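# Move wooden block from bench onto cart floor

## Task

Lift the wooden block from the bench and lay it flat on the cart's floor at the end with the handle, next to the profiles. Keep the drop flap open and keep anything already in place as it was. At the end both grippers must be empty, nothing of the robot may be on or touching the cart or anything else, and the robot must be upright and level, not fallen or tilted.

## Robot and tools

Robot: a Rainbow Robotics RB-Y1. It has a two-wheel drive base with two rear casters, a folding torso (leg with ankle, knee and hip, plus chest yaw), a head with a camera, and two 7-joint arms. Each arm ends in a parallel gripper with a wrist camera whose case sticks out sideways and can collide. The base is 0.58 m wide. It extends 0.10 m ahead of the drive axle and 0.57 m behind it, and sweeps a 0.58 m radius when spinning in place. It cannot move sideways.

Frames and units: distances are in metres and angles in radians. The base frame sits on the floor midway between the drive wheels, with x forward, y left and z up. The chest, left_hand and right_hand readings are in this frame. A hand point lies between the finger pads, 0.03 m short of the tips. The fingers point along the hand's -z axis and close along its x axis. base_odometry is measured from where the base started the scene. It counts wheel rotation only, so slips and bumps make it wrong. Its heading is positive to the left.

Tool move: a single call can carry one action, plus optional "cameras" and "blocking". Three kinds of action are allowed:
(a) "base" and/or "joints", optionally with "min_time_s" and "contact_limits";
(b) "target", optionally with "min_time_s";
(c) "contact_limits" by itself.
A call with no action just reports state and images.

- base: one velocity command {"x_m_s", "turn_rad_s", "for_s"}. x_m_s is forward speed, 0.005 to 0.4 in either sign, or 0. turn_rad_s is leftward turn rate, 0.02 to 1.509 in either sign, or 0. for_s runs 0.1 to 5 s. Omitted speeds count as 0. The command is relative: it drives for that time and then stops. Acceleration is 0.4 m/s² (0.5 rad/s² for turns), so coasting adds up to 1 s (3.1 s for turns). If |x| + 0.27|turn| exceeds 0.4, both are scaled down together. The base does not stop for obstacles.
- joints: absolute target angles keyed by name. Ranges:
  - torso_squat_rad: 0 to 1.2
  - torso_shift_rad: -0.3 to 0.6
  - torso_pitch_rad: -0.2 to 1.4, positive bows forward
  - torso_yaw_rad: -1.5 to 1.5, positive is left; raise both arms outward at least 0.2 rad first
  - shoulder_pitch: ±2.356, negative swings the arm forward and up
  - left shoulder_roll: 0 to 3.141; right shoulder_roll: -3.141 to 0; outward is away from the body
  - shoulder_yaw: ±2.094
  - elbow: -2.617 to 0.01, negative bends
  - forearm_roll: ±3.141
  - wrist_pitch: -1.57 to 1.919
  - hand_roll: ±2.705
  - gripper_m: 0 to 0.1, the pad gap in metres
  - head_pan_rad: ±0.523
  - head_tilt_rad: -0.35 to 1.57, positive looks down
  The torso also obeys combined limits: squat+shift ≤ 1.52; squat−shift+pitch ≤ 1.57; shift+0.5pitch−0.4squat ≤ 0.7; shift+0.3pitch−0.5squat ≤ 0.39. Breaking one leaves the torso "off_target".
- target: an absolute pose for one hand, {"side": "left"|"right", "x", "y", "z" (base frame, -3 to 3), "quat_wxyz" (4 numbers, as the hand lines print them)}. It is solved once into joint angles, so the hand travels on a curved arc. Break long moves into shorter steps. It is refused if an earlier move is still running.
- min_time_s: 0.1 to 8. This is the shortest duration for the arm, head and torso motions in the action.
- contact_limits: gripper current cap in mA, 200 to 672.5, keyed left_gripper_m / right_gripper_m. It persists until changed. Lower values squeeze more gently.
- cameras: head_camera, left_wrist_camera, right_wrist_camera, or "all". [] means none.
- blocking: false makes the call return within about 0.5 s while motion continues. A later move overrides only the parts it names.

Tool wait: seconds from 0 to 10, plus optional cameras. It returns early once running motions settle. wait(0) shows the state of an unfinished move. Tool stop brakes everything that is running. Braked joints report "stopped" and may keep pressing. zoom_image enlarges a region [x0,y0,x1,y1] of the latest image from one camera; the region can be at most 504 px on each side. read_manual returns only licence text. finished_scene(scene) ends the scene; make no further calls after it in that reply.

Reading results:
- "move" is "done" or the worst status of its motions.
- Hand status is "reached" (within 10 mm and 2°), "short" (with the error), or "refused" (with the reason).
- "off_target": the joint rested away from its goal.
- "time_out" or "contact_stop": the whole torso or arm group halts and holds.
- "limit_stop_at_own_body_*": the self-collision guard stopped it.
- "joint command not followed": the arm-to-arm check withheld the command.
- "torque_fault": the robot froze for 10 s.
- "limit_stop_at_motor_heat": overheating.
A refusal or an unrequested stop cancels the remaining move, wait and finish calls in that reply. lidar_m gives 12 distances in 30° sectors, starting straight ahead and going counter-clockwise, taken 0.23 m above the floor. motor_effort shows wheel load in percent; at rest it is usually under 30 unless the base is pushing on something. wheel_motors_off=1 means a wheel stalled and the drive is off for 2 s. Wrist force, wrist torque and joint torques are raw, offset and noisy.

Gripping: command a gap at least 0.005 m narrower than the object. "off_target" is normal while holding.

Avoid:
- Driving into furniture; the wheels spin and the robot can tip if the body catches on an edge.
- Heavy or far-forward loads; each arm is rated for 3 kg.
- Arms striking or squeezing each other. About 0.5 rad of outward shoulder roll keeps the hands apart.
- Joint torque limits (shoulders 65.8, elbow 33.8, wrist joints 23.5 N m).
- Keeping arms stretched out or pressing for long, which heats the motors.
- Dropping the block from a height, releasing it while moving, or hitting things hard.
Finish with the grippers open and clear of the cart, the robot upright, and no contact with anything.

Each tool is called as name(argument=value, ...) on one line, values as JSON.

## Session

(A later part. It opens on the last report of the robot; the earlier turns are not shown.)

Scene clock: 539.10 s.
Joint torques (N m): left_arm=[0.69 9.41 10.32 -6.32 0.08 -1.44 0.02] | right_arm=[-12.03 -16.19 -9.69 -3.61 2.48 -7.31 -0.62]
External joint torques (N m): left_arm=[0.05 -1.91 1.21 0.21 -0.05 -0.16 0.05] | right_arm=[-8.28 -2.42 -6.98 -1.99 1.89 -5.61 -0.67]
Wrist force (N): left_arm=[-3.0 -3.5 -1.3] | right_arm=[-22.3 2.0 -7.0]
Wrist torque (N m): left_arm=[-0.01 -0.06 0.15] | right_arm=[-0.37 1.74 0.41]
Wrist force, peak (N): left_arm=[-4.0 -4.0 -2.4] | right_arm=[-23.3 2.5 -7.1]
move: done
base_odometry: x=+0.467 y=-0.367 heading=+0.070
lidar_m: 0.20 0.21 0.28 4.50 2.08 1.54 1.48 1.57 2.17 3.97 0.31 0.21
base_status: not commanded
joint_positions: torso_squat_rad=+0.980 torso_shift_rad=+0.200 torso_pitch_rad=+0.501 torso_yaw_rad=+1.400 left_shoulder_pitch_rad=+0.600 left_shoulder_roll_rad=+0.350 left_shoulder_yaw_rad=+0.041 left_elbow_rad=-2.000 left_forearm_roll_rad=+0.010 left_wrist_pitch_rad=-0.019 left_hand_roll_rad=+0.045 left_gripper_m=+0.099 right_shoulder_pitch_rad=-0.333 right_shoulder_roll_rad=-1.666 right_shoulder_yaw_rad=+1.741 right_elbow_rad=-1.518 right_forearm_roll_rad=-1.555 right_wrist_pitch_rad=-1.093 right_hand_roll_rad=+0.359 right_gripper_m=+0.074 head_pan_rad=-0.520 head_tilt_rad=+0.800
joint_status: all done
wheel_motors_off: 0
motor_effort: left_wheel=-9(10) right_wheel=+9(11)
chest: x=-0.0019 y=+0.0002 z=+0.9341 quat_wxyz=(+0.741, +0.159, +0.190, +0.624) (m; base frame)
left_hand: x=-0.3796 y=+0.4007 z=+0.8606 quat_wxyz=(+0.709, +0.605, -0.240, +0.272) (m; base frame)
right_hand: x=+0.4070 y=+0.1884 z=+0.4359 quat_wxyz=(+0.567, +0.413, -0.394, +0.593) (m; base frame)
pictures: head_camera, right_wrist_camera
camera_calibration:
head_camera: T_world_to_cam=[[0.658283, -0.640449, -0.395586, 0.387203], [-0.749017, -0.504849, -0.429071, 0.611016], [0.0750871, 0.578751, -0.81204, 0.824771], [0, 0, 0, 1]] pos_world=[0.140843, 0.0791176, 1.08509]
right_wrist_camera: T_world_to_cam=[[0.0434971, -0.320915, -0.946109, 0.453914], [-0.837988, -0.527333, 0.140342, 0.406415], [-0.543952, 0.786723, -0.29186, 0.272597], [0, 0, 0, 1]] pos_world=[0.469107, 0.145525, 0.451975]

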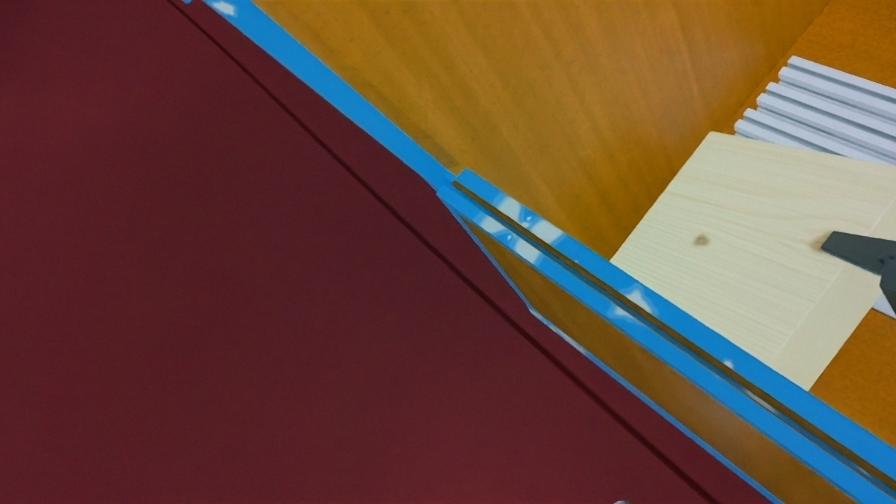

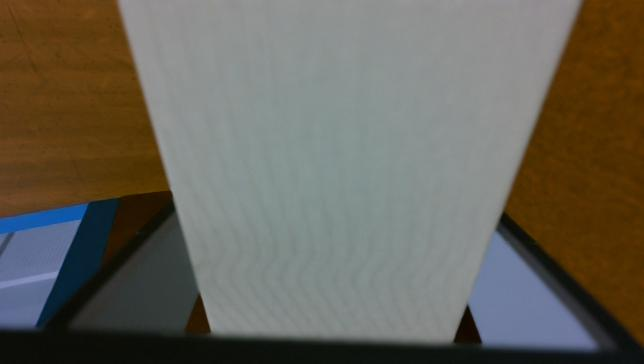

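move(target={"side": "right", "x": 0.418, "y": 0.195, "z": 0.41, "quat_wxyz": [0.566, 0.4147, -0.3963, 0.5923]}, min_time_s=1.5)

move(target={"side": "right", "x": 0.418, "y": 0.195, "z": 0.395, "quat_wxyz": [0.566, 0.4147, -0.3963, 0.5923]}, min_time_s=1.5, cameras=["head_camera", "right_wrist_camera"])

Scene clock: 544.77 s.
Joint torques (N m): left_arm=[0.37 9.62 10.14 -6.44 0.01 -1.45 -0.06] | right_arm=[-8.85 -13.99 -6.25 -2.3 1.78 -7.75 -0.53]
External joint torques (N m): left_arm=[-0.26 -1.71 1.04 0.09 -0.11 -0.17 -0.03] | right_arm=[-4.66 -0.36 -3.64 -1.5 1.35 -6.01 -0.57]
Wrist force (N): left_arm=[-3.3 -2.8 -2.1] | right_arm=[-22.4 1.6 -7.0]
Wrist torque (N m): left_arm=[-0.05 -0.06 0.14] | right_arm=[-0.46 1.70 0.38]
Wrist force, peak (N): left_arm=[-3.1 -4.2 -3.1] | right_arm=[-23.3 2.9 -6.7]
move: done
base_odometry: x=+0.467 y=-0.367 heading=+0.070
lidar_m: 0.20 0.21 0.29 4.49 2.09 1.54 1.48 1.57 2.18 3.96 0.31 0.20
base_status: not commanded
joint_positions: torso_squat_rad=+0.980 torso_shift_rad=+0.200 torso_pitch_rad=+0.501 torso_yaw_rad=+1.400 left_shoulder_pitch_rad=+0.600 left_shoulder_roll_rad=+0.350 left_shoulder_yaw_rad=+0.041 left_elbow_rad=-2.000 left_forearm_roll_rad=+0.010 left_wrist_pitch_rad=-0.019 left_hand_roll_rad=+0.045 left_gripper_m=+0.099 right_shoulder_pitch_rad=-0.331 right_shoulder_roll_rad=-1.567 right_shoulder_yaw_rad=+1.745 right_elbow_rad=-1.326 right_forearm_roll_rad=-1.524 right_wrist_pitch_rad=-1.100 right_hand_roll_rad=+0.254 right_gripper_m=+0.074 head_pan_rad=-0.520 head_tilt_rad=+0.800
joint_status: all done
wheel_motors_off: 0
motor_effort: left_wheel=-8(10) right_wheel=+8(11)
chest: x=-0.0019 y=+0.0002 z=+0.9341 quat_wxyz=(+0.741, +0.159, +0.190, +0.624) (m; base frame)
left_hand: x=-0.3796 y=+0.4007 z=+0.8606 quat_wxyz=(+0.709, +0.605, -0.240, +0.272) (m; base frame)
right_hand: x=+0.4176 y=+0.1940 z=+0.4093 quat_wxyz=(+0.567, +0.413, -0.395, +0.593) (m; base frame)
right_hand_status: reached (checked arc, planned for 1.5 s): 1 mm and 0.3 deg off.
pictures: none

Scene clock: 546.60 s.
Joint torques (N m): left_arm=[0.33 9.84 10.64 -6.41 0.11 -1.46 -0.05] | right_arm=[-2.28 -9.22 0.11 -0.19 2.3 0.14 1.25]
External joint torques (N m): left_arm=[-0.3 -1.49 1.54 0.13 -0.01 -0.17 -0.02] | right_arm=[2.04 4.16 2.58 0.23 1.94 1.91 1.21]
Wrist force (N): left_arm=[-3.0 -3.4 -1.7] | right_arm=[-5.3 -4.6 5.4]
Wrist torque (N m): left_arm=[0.05 0.00 0.14] | right_arm=[-0.47 -1.92 -1.63]
Wrist force, peak (N): left_arm=[-4.3 -3.5 -2.9] | right_arm=[-22.7 2.1 -7.4]
move: done
base_odometry: x=+0.467 y=-0.367 heading=+0.070
lidar_m: 0.20 0.21 0.29 4.48 2.09 1.55 1.49 1.58 2.17 3.97 0.31 0.22
base_status: not commanded
joint_positions: torso_squat_rad=+0.980 torso_shift_rad=+0.200 torso_pitch_rad=+0.500 torso_yaw_rad=+1.400 left_shoulder_pitch_rad=+0.600 left_shoulder_roll_rad=+0.350 left_shoulder_yaw_rad=+0.041 left_elbow_rad=-2.000 left_forearm_roll_rad=+0.010 left_wrist_pitch_rad=-0.019 left_hand_roll_rad=+0.045 left_gripper_m=+0.099 right_shoulder_pitch_rad=-0.322 right_shoulder_roll_rad=-1.504 right_shoulder_yaw_rad=+1.749 right_elbow_rad=-1.221 right_forearm_roll_rad=-1.515 right_wrist_pitch_rad=-1.117 right_hand_roll_rad=+0.207 right_gripper_m=+0.074 head_pan_rad=-0.520 head_tilt_rad=+0.800
joint_status: all done
wheel_motors_off: 0
motor_effort: left_wheel=-10(10) right_wheel=+9(11)
chest: x=-0.0020 y=+0.0001 z=+0.9342 quat_wxyz=(+0.741, +0.159, +0.189, +0.624) (m; base frame)
left_hand: x=-0.3796 y=+0.4006 z=+0.8606 quat_wxyz=(+0.709, +0.605, -0.240, +0.272) (m; base frame)
right_hand: x=+0.4189 y=+0.1954 z=+0.3958 quat_wxyz=(+0.566, +0.414, -0.397, +0.592) (m; base frame)
right_hand_status: reached (checked arc, planned for 1.5 s): 1 mm and 0.1 deg off.
pictures: head_camera, right_wrist_camera
camera_calibration:
head_camera: T_world_to_cam=[[0.658323, -0.640438, -0.395538, 0.38725], [-0.748951, -0.504671, -0.429394, 0.611186], [0.0753841, 0.578919, -0.811893, 0.82471], [0, 0, 0, 1]] pos_world=[0.140642, 0.0790177, 1.08519]
right_wrist_camera: T_world_to_cam=[[0.0440276, -0.31437, -0.948279, 0.417004], [-0.83925, -0.526567, 0.1356, 0.427886], [-0.541961, 0.789873, -0.287018, 0.258459], [0, 0, 0, 1]] pos_world=[0.480818, 0.152255, 0.411597]

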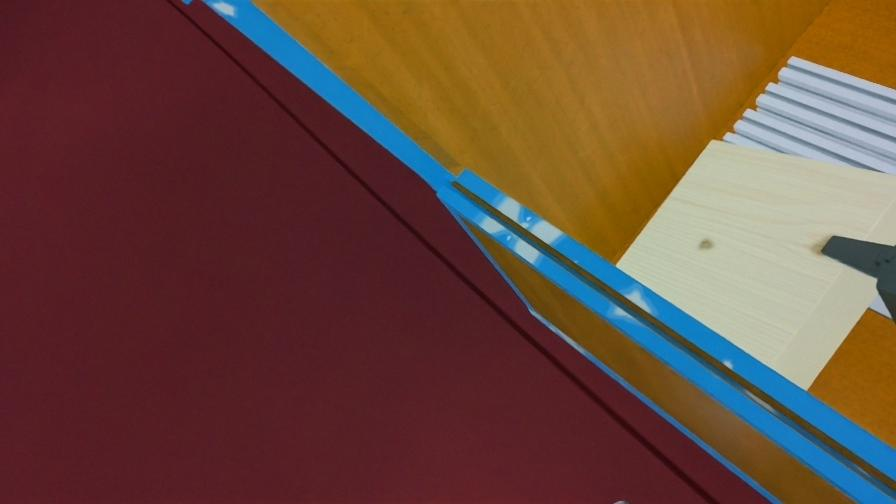

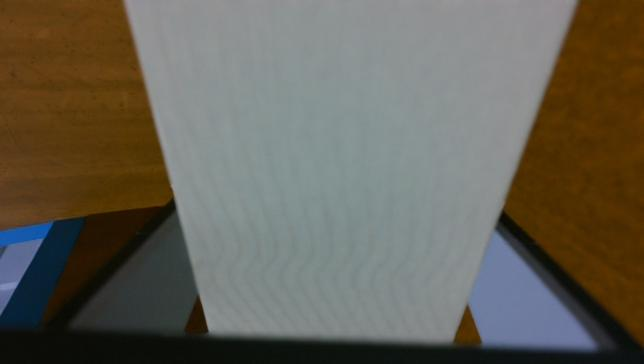

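move(joints={"torso_squat_rad": 1.1, "right_shoulder_pitch_rad": -0.256, "right_shoulder_roll_rad": -1.4534, "right_shoulder_yaw_rad": 1.78, "right_elbow_rad": -1.054, "right_forearm_roll_rad": -1.4702, "right_wrist_pitch_rad": -1.4224, "right_hand_roll_rad": 0.0865}, min_time_s=3, cameras=["head_camera", "right_wrist_camera"])

Scene clock: 561.33 s.
Joint torques (N m): left_arm=[0.71 9.47 10.28 -6.36 0 -1.47 -0.15] | right_arm=[-7.7 -14.75 -5.19 0.53 0.67 -8.5 -0.71]
External joint torques (N m): left_arm=[0.08 -1.86 1.17 0.17 -0.12 -0.19 -0.13] | right_arm=[-4.42 -0.77 -3.48 -0.03 0.51 -6.62 -0.76]
Wrist force (N): left_arm=[-3.4 -3.7 -2.5] | right_arm=[-23.4 1.8 -2.4]
Wrist torque (N m): left_arm=[0.05 -0.08 0.13] | right_arm=[-0.24 1.85 0.49]
Wrist force, peak (N): left_arm=[-3.7 -3.3 -3.7] | right_arm=[-23.7 1.9 -2.3]
move: done
base_odometry: x=+0.467 y=-0.367 heading=+0.070
lidar_m: 0.20 0.21 0.29 4.49 2.10 1.56 1.49 1.58 2.18 3.98 0.30 0.21
base_status: not commanded
joint_positions: torso_squat_rad=+1.100 torso_shift_rad=+0.200 torso_pitch_rad=+0.501 torso_yaw_rad=+1.400 left_shoulder_pitch_rad=+0.600 left_shoulder_roll_rad=+0.350 left_shoulder_yaw_rad=+0.041 left_elbow_rad=-2.000 left_forearm_roll_rad=+0.010 left_wrist_pitch_rad=-0.019 left_hand_roll_rad=+0.045 left_gripper_m=+0.099 right_shoulder_pitch_rad=-0.255 right_shoulder_roll_rad=-1.453 right_shoulder_yaw_rad=+1.781 right_elbow_rad=-1.054 right_forearm_roll_rad=-1.470 right_wrist_pitch_rad=-1.421 right_hand_roll_rad=+0.087 right_gripper_m=+0.074 head_pan_rad=-0.520 head_tilt_rad=+0.800
joint_status: all done
wheel_motors_off: 0
motor_effort: left_wheel=-12(13) right_wheel=+10(12)
chest: x=-0.0163 y=+0.0001 z=+0.8632 quat_wxyz=(+0.741, +0.160, +0.190, +0.624) (m; base frame)
left_hand: x=-0.3940 y=+0.4006 z=+0.7897 quat_wxyz=(+0.709, +0.605, -0.240, +0.272) (m; base frame)
right_hand: x=+0.4196 y=+0.1751 z=+0.3566 quat_wxyz=(+0.522, +0.474, -0.452, +0.546) (m; base frame)
pictures: head_camera, right_wrist_camera
camera_calibration:
head_camera: T_world_to_cam=[[0.658269, -0.640425, -0.395647, 0.368593], [-0.749029, -0.504804, -0.429103, 0.569746], [0.075084, 0.578817, -0.811994, 0.768203], [0, 0, 0, 1]] pos_world=[0.126443, 0.0790176, 1.01409]
right_wrist_camera: T_world_to_cam=[[0.0336147, -0.114911, -0.992807, 0.35881], [-0.837047, -0.546019, 0.0348572, 0.461467], [-0.546097, 0.829855, -0.11454, 0.196769], [0, 0, 0, 1]] pos_world=[0.481664, 0.129912, 0.362682]

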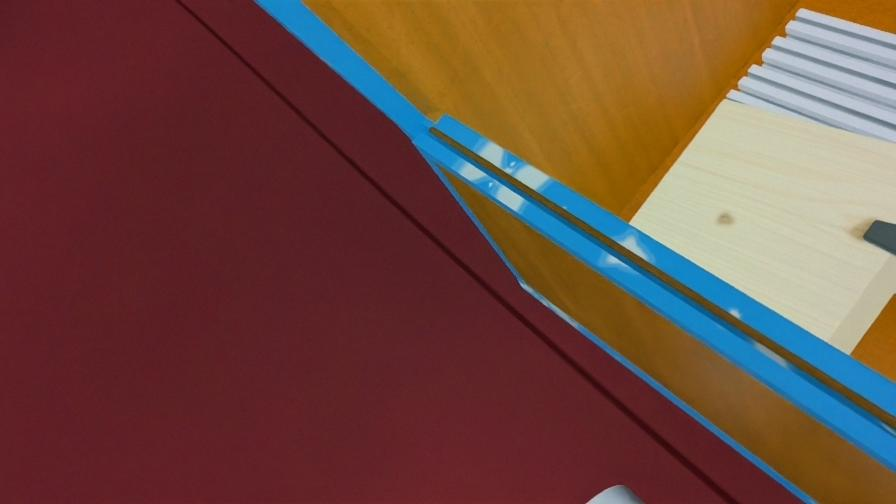

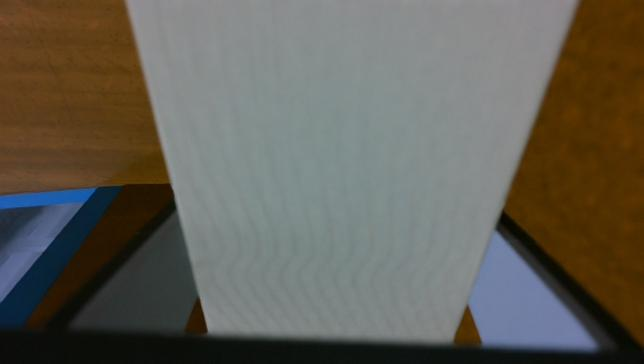

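move(joints={"torso_squat_rad": 1.112}, min_time_s=1)

move(joints={"right_gripper_m": 0.085}, cameras=["head_camera", "right_wrist_camera"])

Scene clock: 564.13 s.
Joint torques (N m): left_arm=[0.15 9.71 10.2 -6.41 0.07 -1.47 0.07] | right_arm=[-7.17 -14.49 -4.53 0.42 0.84 -2.38 0.85]
External joint torques (N m): left_arm=[-0.48 -1.61 1.1 0.12 -0.06 -0.19 0.09] | right_arm=[-3.88 -0.49 -2.82 -0.14 0.67 -0.5 0.8]
Wrist force (N): left_arm=[-3.9 -3.1 -2.3] | right_arm=[-9.2 -1.9 5.2]
Wrist torque (N m): left_arm=[-0.04 -0.10 0.11] | right_arm=[-0.16 -0.95 -1.21]
Wrist force, peak (N): left_arm=[-3.8 -3.3 -3.4] | right_arm=[-23.9 1.8 -2.1]
move: done
base_odometry: x=+0.467 y=-0.367 heading=+0.070
lidar_m: 0.20 0.21 0.28 4.48 2.09 1.55 1.48 1.58 2.18 3.97 0.31 0.21
base_status: not commanded
joint_positions: torso_squat_rad=+1.112 torso_shift_rad=+0.200 torso_pitch_rad=+0.500 torso_yaw_rad=+1.400 left_shoulder_pitch_rad=+0.600 left_shoulder_roll_rad=+0.350 left_shoulder_yaw_rad=+0.041 left_elbow_rad=-2.000 left_forearm_roll_rad=+0.010 left_wrist_pitch_rad=-0.019 left_hand_roll_rad=+0.045 left_gripper_m=+0.099 right_shoulder_pitch_rad=-0.255 right_shoulder_roll_rad=-1.453 right_shoulder_yaw_rad=+1.781 right_elbow_rad=-1.054 right_forearm_roll_rad=-1.470 right_wrist_pitch_rad=-1.422 right_hand_roll_rad=+0.086 right_gripper_m=+0.074 head_pan_rad=-0.520 head_tilt_rad=+0.800
joint_status: all done
wheel_motors_off: 0
motor_effort: left_wheel=-11(12) right_wheel=+10(12)
chest: x=-0.0180 y=+0.0001 z=+0.8559 quat_wxyz=(+0.741, +0.159, +0.189, +0.624) (m; base frame)
left_hand: x=-0.3956 y=+0.4006 z=+0.7822 quat_wxyz=(+0.709, +0.605, -0.240, +0.272) (m; base frame)
right_hand: x=+0.4182 y=+0.1753 z=+0.3499 quat_wxyz=(+0.522, +0.474, -0.453, +0.546) (m; base frame)
pictures: none

Scene clock: 564.73 s.
Joint torques (N m): left_arm=[0.37 9.52 10.18 -6.47 0.14 -1.59 0.11] | right_arm=[-7.32 -14.64 -4.5 0.48 0.5 -3.83 0.64]
External joint torques (N m): left_arm=[-0.26 -1.8 1.08 0.07 0.02 -0.31 0.14] | right_arm=[-4.03 -0.65 -2.79 -0.08 0.33 -1.95 0.59]
Wrist force (N): left_arm=[-2.6 -3.3 -2.2] | right_arm=[-13.7 1.5 -1.4]
Wrist torque (N m): left_arm=[-0.01 0.00 0.10] | right_arm=[-0.14 -0.21 -0.12]
Wrist force, peak (N): left_arm=[-4.1 -2.9 -3.2] | right_arm=[-14.3 1.8 -1.7]
move: done
base_odometry: x=+0.467 y=-0.367 heading=+0.070
lidar_m: 0.20 0.21 0.29 4.49 2.10 1.53 1.50 1.58 2.18 3.97 0.31 0.22
base_status: not commanded
joint_positions: torso_squat_rad=+1.112 torso_shift_rad=+0.200 torso_pitch_rad=+0.500 torso_yaw_rad=+1.400 left_shoulder_pitch_rad=+0.600 left_shoulder_roll_rad=+0.350 left_shoulder_yaw_rad=+0.041 left_elbow_rad=-2.000 left_forearm_roll_rad=+0.010 left_wrist_pitch_rad=-0.019 left_hand_roll_rad=+0.045 left_gripper_m=+0.099 right_shoulder_pitch_rad=-0.255 right_shoulder_roll_rad=-1.453 right_shoulder_yaw_rad=+1.781 right_elbow_rad=-1.054 right_forearm_roll_rad=-1.470 right_wrist_pitch_rad=-1.422 right_hand_roll_rad=+0.086 right_gripper_m=+0.085 head_pan_rad=-0.520 head_tilt_rad=+0.800
joint_status: all done
wheel_motors_off: 0
motor_effort: left_wheel=-11(12) right_wheel=+9(12)
chest: x=-0.0179 y=+0.0001 z=+0.8559 quat_wxyz=(+0.741, +0.159, +0.189, +0.624) (m; base frame)
left_hand: x=-0.3956 y=+0.4006 z=+0.7822 quat_wxyz=(+0.709, +0.605, -0.240, +0.272) (m; base frame)
right_hand: x=+0.4181 y=+0.1753 z=+0.3498 quat_wxyz=(+0.522, +0.474, -0.452, +0.546) (m; base frame)
pictures: head_camera, right_wrist_camera
camera_calibration:
head_camera: T_world_to_cam=[[0.65837, -0.640406, -0.395511, 0.366712], [-0.74891, -0.504711, -0.42942, 0.56568], [0.0753842, 0.57892, -0.811892, 0.762336], [0, 0, 0, 1]] pos_world=[0.124743, 0.0790176, 1.00689]
right_wrist_camera: T_world_to_cam=[[0.0336294, -0.113474, -0.992972, 0.351889], [-0.837106, -0.545981, 0.0340425, 0.460907], [-0.546006, 0.830078, -0.113351, 0.194632], [0, 0, 0, 1]] pos_world=[0.480264, 0.130017, 0.355787]

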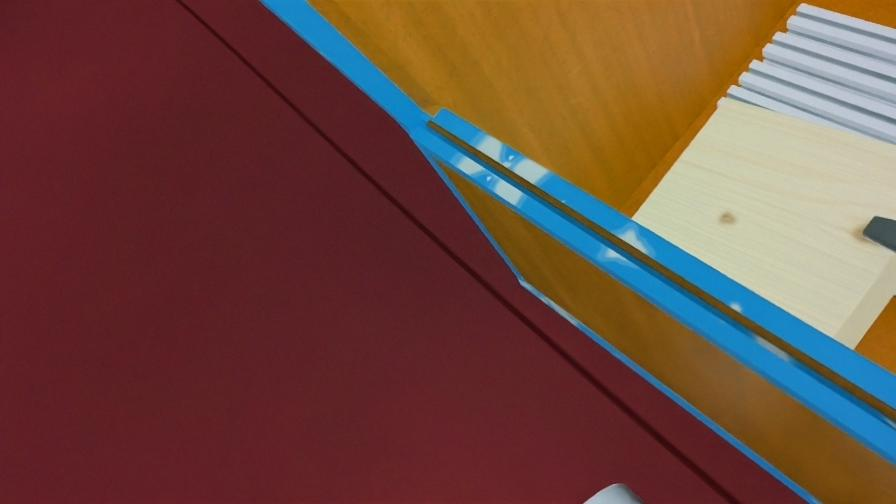

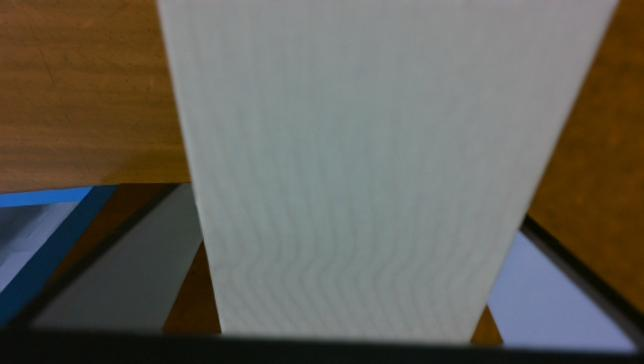

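move(joints={"right_gripper_m": 0.1})

move(target={"side": "right", "x": 0.421, "y": 0.115, "z": 0.356, "quat_wxyz": [0.522, 0.474, -0.452, 0.546]}, min_time_s=2, cameras=["head_camera", "right_wrist_camera"])

Scene clock: 567.03 s.
Joint torques (N m): left_arm=[0.54 9.58 10.38 -6.38 0.02 -1.48 -0.16] | right_arm=[-6.02 -14.87 -4.93 0.5 0.31 -3.81 0.51]
External joint torques (N m): left_arm=[-0.09 -1.75 1.28 0.15 -0.11 -0.2 -0.13] | right_arm=[-2.73 -0.88 -3.22 -0.06 0.14 -1.93 0.46]
Wrist force (N): left_arm=[-3.1 -2.6 -2.2] | right_arm=[-13.1 2.1 -3.0]
Wrist torque (N m): left_arm=[-0.06 0.02 0.12] | right_arm=[-0.13 -0.32 -0.14]
Wrist force, peak (N): left_arm=[-3.9 -3.6 -3.0] | right_arm=[-14.1 2.6 -3.1]
move: done
base_odometry: x=+0.467 y=-0.367 heading=+0.070
lidar_m: 0.20 0.21 0.29 4.48 2.09 1.54 1.49 1.59 2.18 3.98 0.31 0.21
base_status: not commanded
joint_positions: torso_squat_rad=+1.112 torso_shift_rad=+0.200 torso_pitch_rad=+0.500 torso_yaw_rad=+1.400 left_shoulder_pitch_rad=+0.600 left_shoulder_roll_rad=+0.350 left_shoulder_yaw_rad=+0.041 left_elbow_rad=-2.000 left_forearm_roll_rad=+0.010 left_wrist_pitch_rad=-0.019 left_hand_roll_rad=+0.045 left_gripper_m=+0.099 right_shoulder_pitch_rad=-0.255 right_shoulder_roll_rad=-1.453 right_shoulder_yaw_rad=+1.781 right_elbow_rad=-1.054 right_forearm_roll_rad=-1.470 right_wrist_pitch_rad=-1.422 right_hand_roll_rad=+0.086 right_gripper_m=+0.099 head_pan_rad=-0.520 head_tilt_rad=+0.800
joint_status: all done
wheel_motors_off: 0
motor_effort: left_wheel=-11(12) right_wheel=+11(11)
chest: x=-0.0179 y=+0.0001 z=+0.8559 quat_wxyz=(+0.741, +0.159, +0.189, +0.624) (m; base frame)
left_hand: x=-0.3956 y=+0.4006 z=+0.7823 quat_wxyz=(+0.709, +0.605, -0.240, +0.272) (m; base frame)
right_hand: x=+0.4181 y=+0.1754 z=+0.3498 quat_wxyz=(+0.522, +0.474, -0.452, +0.546) (m; base frame)
pictures: none

Scene clock: 569.37 s.
Joint torques (N m): left_arm=[0.42 9.15 10.29 -6.28 0.07 -1.4 -0.06] | right_arm=[1.1 -18.57 0.55 2.04 -0.4 -3.99 -0.11]
External joint torques (N m): left_arm=[-0.21 -2.17 1.18 0.25 -0.05 -0.12 -0.03] | right_arm=[1.87 -3.79 1.08 1.32 -0.53 -2.11 -0.16]
Wrist force (N): left_arm=[-3.3 -2.9 -2.0] | right_arm=[-13.4 1.2 -3.7]
Wrist torque (N m): left_arm=[-0.08 -0.01 0.14] | right_arm=[-0.08 -0.33 -0.06]
Wrist force, peak (N): left_arm=[-4.2 -3.3 -2.9] | right_arm=[-14.1 1.8 -4.5]
move: done
base_odometry: x=+0.467 y=-0.367 heading=+0.070
lidar_m: 0.20 0.21 0.29 4.47 2.10 1.55 1.49 1.56 2.17 3.97 0.32 0.21
base_status: not commanded
joint_positions: torso_squat_rad=+1.112 torso_shift_rad=+0.200 torso_pitch_rad=+0.500 torso_yaw_rad=+1.400 left_shoulder_pitch_rad=+0.600 left_shoulder_roll_rad=+0.350 left_shoulder_yaw_rad=+0.041 left_elbow_rad=-2.000 left_forearm_roll_rad=+0.010 left_wrist_pitch_rad=-0.019 left_hand_roll_rad=+0.045 left_gripper_m=+0.099 right_shoulder_pitch_rad=-0.114 right_shoulder_roll_rad=-1.476 right_shoulder_yaw_rad=+1.788 right_elbow_rad=-1.046 right_forearm_roll_rad=-1.480 right_wrist_pitch_rad=-1.569 right_hand_roll_rad=+0.083 right_gripper_m=+0.099 head_pan_rad=-0.520 head_tilt_rad=+0.800
joint_status: all done
wheel_motors_off: 0
motor_effort: left_wheel=-11(11) right_wheel=+10(12)
chest: x=-0.0179 y=+0.0001 z=+0.8559 quat_wxyz=(+0.741, +0.159, +0.189, +0.624) (m; base frame)
left_hand: x=-0.3956 y=+0.4006 z=+0.7823 quat_wxyz=(+0.709, +0.605, -0.240, +0.272) (m; base frame)
right_hand: x=+0.4205 y=+0.1154 z=+0.3558 quat_wxyz=(+0.523, +0.474, -0.451, +0.546) (m; base frame)
right_hand_status: reached (checked arc, planned for 2.0 s): 1 mm and 0.1 deg off.
pictures: head_camera, right_wrist_camera
camera_calibration:
head_camera: T_world_to_cam=[[0.658375, -0.640367, -0.395565, 0.366762], [-0.748915, -0.504754, -0.429359, 0.565623], [0.0752846, 0.578924, -0.811898, 0.762354], [0, 0, 0, 1]] pos_world=[0.124743, 0.0790175, 1.00689]
right_wrist_camera: T_world_to_cam=[[0.0320112, -0.115584, -0.992782, 0.351919], [-0.837092, -0.54584, 0.036558, 0.429068], [-0.546125, 0.829879, -0.114228, 0.246746], [0, 0, 0, 1]] pos_world=[0.482658, 0.0701089, 0.361878]

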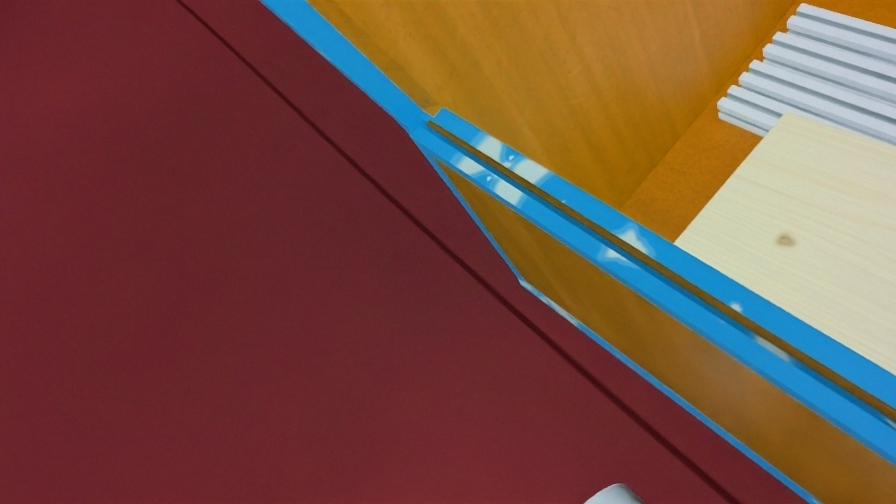

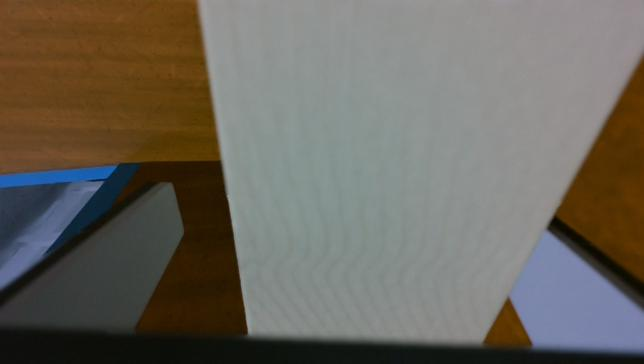

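move(target={"side": "right", "x": 0.421, "y": 0.142, "z": 0.364, "quat_wxyz": [0.6128, 0.3338, -0.319, 0.6413]}, min_time_s=2, cameras=["head_camera", "right_wrist_camera"])

move(target={"side": "right", "x": 0.421, "y": 0.09, "z": 0.364, "quat_wxyz": [0.6128, 0.3338, -0.319, 0.6413]}, min_time_s=2, cameras=["head_camera", "right_wrist_camera"])

Scene clock: 578.37 s.
Joint torques (N m): left_arm=[0.57 9.44 10.31 -6.27 0.06 -1.53 -0.16] | right_arm=[-6.97 -17.94 -6.56 -2.6 0.64 -3.13 0.21]
External joint torques (N m): left_arm=[-0.06 -1.88 1.21 0.27 -0.07 -0.24 -0.14] | right_arm=[-4.44 -2.52 -3.99 -1.13 0.16 -1.65 0.17]
Wrist force (N): left_arm=[-3.6 -3.4 -2.2] | right_arm=[-11.1 0.4 -5.1]
Wrist torque (N m): left_arm=[0.02 -0.08 0.17] | right_arm=[-0.13 -0.14 -0.16]
Wrist force, peak (N): left_arm=[-4.3 -3.4 -2.9] | right_arm=[-14.4 1.9 -4.2]
move: done
base_odometry: x=+0.467 y=-0.367 heading=+0.070
lidar_m: 0.19 0.20 0.28 4.49 2.10 1.54 1.49 1.57 2.17 3.98 0.30 0.22
base_status: not commanded
joint_positions: torso_squat_rad=+1.112 torso_shift_rad=+0.200 torso_pitch_rad=+0.500 torso_yaw_rad=+1.400 left_shoulder_pitch_rad=+0.600 left_shoulder_roll_rad=+0.350 left_shoulder_yaw_rad=+0.041 left_elbow_rad=-2.000 left_forearm_roll_rad=+0.010 left_wrist_pitch_rad=-0.019 left_hand_roll_rad=+0.045 left_gripper_m=+0.099 right_shoulder_pitch_rad=-0.360 right_shoulder_roll_rad=-1.905 right_shoulder_yaw_rad=+1.763 right_elbow_rad=-1.729 right_forearm_roll_rad=-1.613 right_wrist_pitch_rad=-0.845 right_hand_roll_rad=+0.393 right_gripper_m=+0.099 head_pan_rad=-0.520 head_tilt_rad=+0.800
joint_status: all done
wheel_motors_off: 0
motor_effort: left_wheel=-11(11) right_wheel=+11(12)
chest: x=-0.0179 y=+0.0001 z=+0.8558 quat_wxyz=(+0.741, +0.159, +0.189, +0.624) (m; base frame)
left_hand: x=-0.3956 y=+0.4006 z=+0.7823 quat_wxyz=(+0.709, +0.605, -0.240, +0.272) (m; base frame)
right_hand: x=+0.4206 y=+0.1412 z=+0.3634 quat_wxyz=(+0.613, +0.334, -0.318, +0.642) (m; base frame)
right_hand_status: reached (checked arc, planned for 2.0 s): 1 mm and 0.1 deg off.
pictures: head_camera, right_wrist_camera
camera_calibration:
head_camera: T_world_to_cam=[[0.658375, -0.640367, -0.395565, 0.366722], [-0.748915, -0.504754, -0.429359, 0.56558], [0.0752846, 0.578924, -0.811898, 0.762273], [0, 0, 0, 1]] pos_world=[0.124743, 0.0790175, 1.00679]
right_wrist_camera: T_world_to_cam=[[0.0535088, -0.551524, -0.832441, 0.356538], [-0.839908, -0.475738, 0.261206, 0.352556], [-0.540085, 0.685197, -0.488685, 0.380165], [0, 0, 0, 1]] pos_world=[0.482358, 0.103876, 0.390488]

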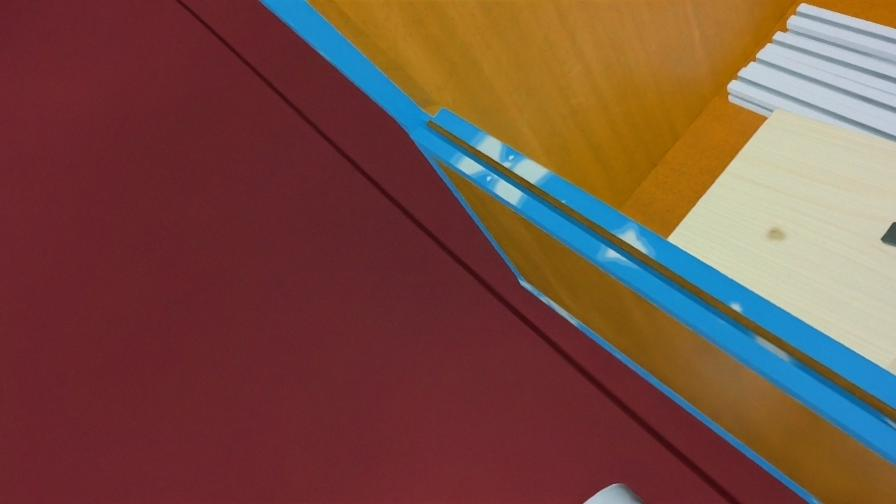

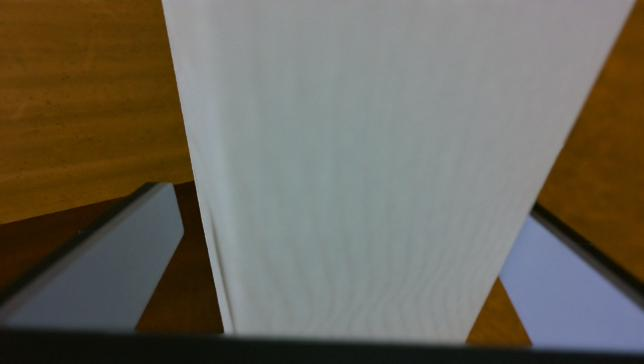

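Scene clock: 580.70 s.
Joint torques (N m): left_arm=[0.55 9.51 10.54 -6.25 -0.01 -1.53 0.06] | right_arm=[1.02 -17.66 0.23 -0.24 0.65 -1.82 -0.19]
External joint torques (N m): left_arm=[-0.08 -1.81 1.44 0.28 -0.14 -0.25 0.08] | right_arm=[1.83 -1.56 1.12 0.94 0.2 -0.32 -0.23]
Wrist force (N): left_arm=[-3.6 -3.0 -2.5] | right_arm=[-4.5 1.1 -2.4]
Wrist torque (N m): left_arm=[-0.02 -0.05 0.14] | right_arm=[-0.18 -0.12 0.07]
Wrist force, peak (N): left_arm=[-4.3 -3.5 -2.5] | right_arm=[-12.2 2.1 -5.4]
move: done
base_odometry: x=+0.467 y=-0.367 heading=+0.070
lidar_m: 0.20 0.20 0.29 4.49 2.10 1.54 1.48 1.57 2.18 3.96 0.30 0.21
base_status: not commanded
joint_positions: torso_squat_rad=+1.112 torso_shift_rad=+0.200 torso_pitch_rad=+0.500 torso_yaw_rad=+1.400 left_shoulder_pitch_rad=+0.600 left_shoulder_roll_rad=+0.350 left_shoulder_yaw_rad=+0.041 left_elbow_rad=-2.000 left_forearm_roll_rad=+0.010 left_wrist_pitch_rad=-0.019 left_hand_roll_rad=+0.045 left_gripper_m=+0.099 right_shoulder_pitch_rad=-0.273 right_shoulder_roll_rad=-1.912 right_shoulder_yaw_rad=+1.848 right_elbow_rad=-1.705 right_forearm_roll_rad=-1.561 right_wrist_pitch_rad=-1.017 right_hand_roll_rad=+0.352 right_gripper_m=+0.099 head_pan_rad=-0.520 head_tilt_rad=+0.800
joint_status: all done
wheel_motors_off: 0
motor_effort: left_wheel=-9(11) right_wheel=+9(12)
chest: x=-0.0179 y=+0.0001 z=+0.8559 quat_wxyz=(+0.741, +0.159, +0.189, +0.624) (m; base frame)
left_hand: x=-0.3956 y=+0.4006 z=+0.7822 quat_wxyz=(+0.709, +0.605, -0.240, +0.272) (m; base frame)
right_hand: x=+0.4207 y=+0.0904 z=+0.3642 quat_wxyz=(+0.613, +0.334, -0.319, +0.641) (m; base frame)
right_hand_status: reached (checked arc, planned for 2.0 s): 1 mm and 0.0 deg off.
pictures: head_camera, right_wrist_camera
camera_calibration:
head_camera: T_world_to_cam=[[0.658401, -0.640385, -0.395494, 0.366689], [-0.748883, -0.504736, -0.429437, 0.565695], [0.0753843, 0.57892, -0.811892, 0.762335], [0, 0, 0, 1]] pos_world=[0.124743, 0.0790176, 1.00689]
right_wrist_camera: T_world_to_cam=[[0.0538109, -0.549653, -0.833658, 0.329422], [-0.840388, -0.475832, 0.259483, 0.329183], [-0.539307, 0.686634, -0.487527, 0.41451], [0, 0, 0, 1]] pos_world=[0.482463, 0.0530871, 0.391293]

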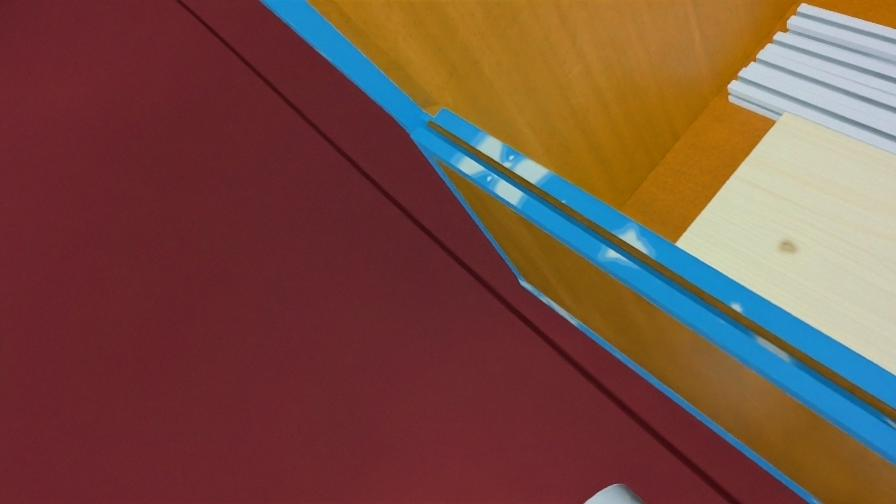

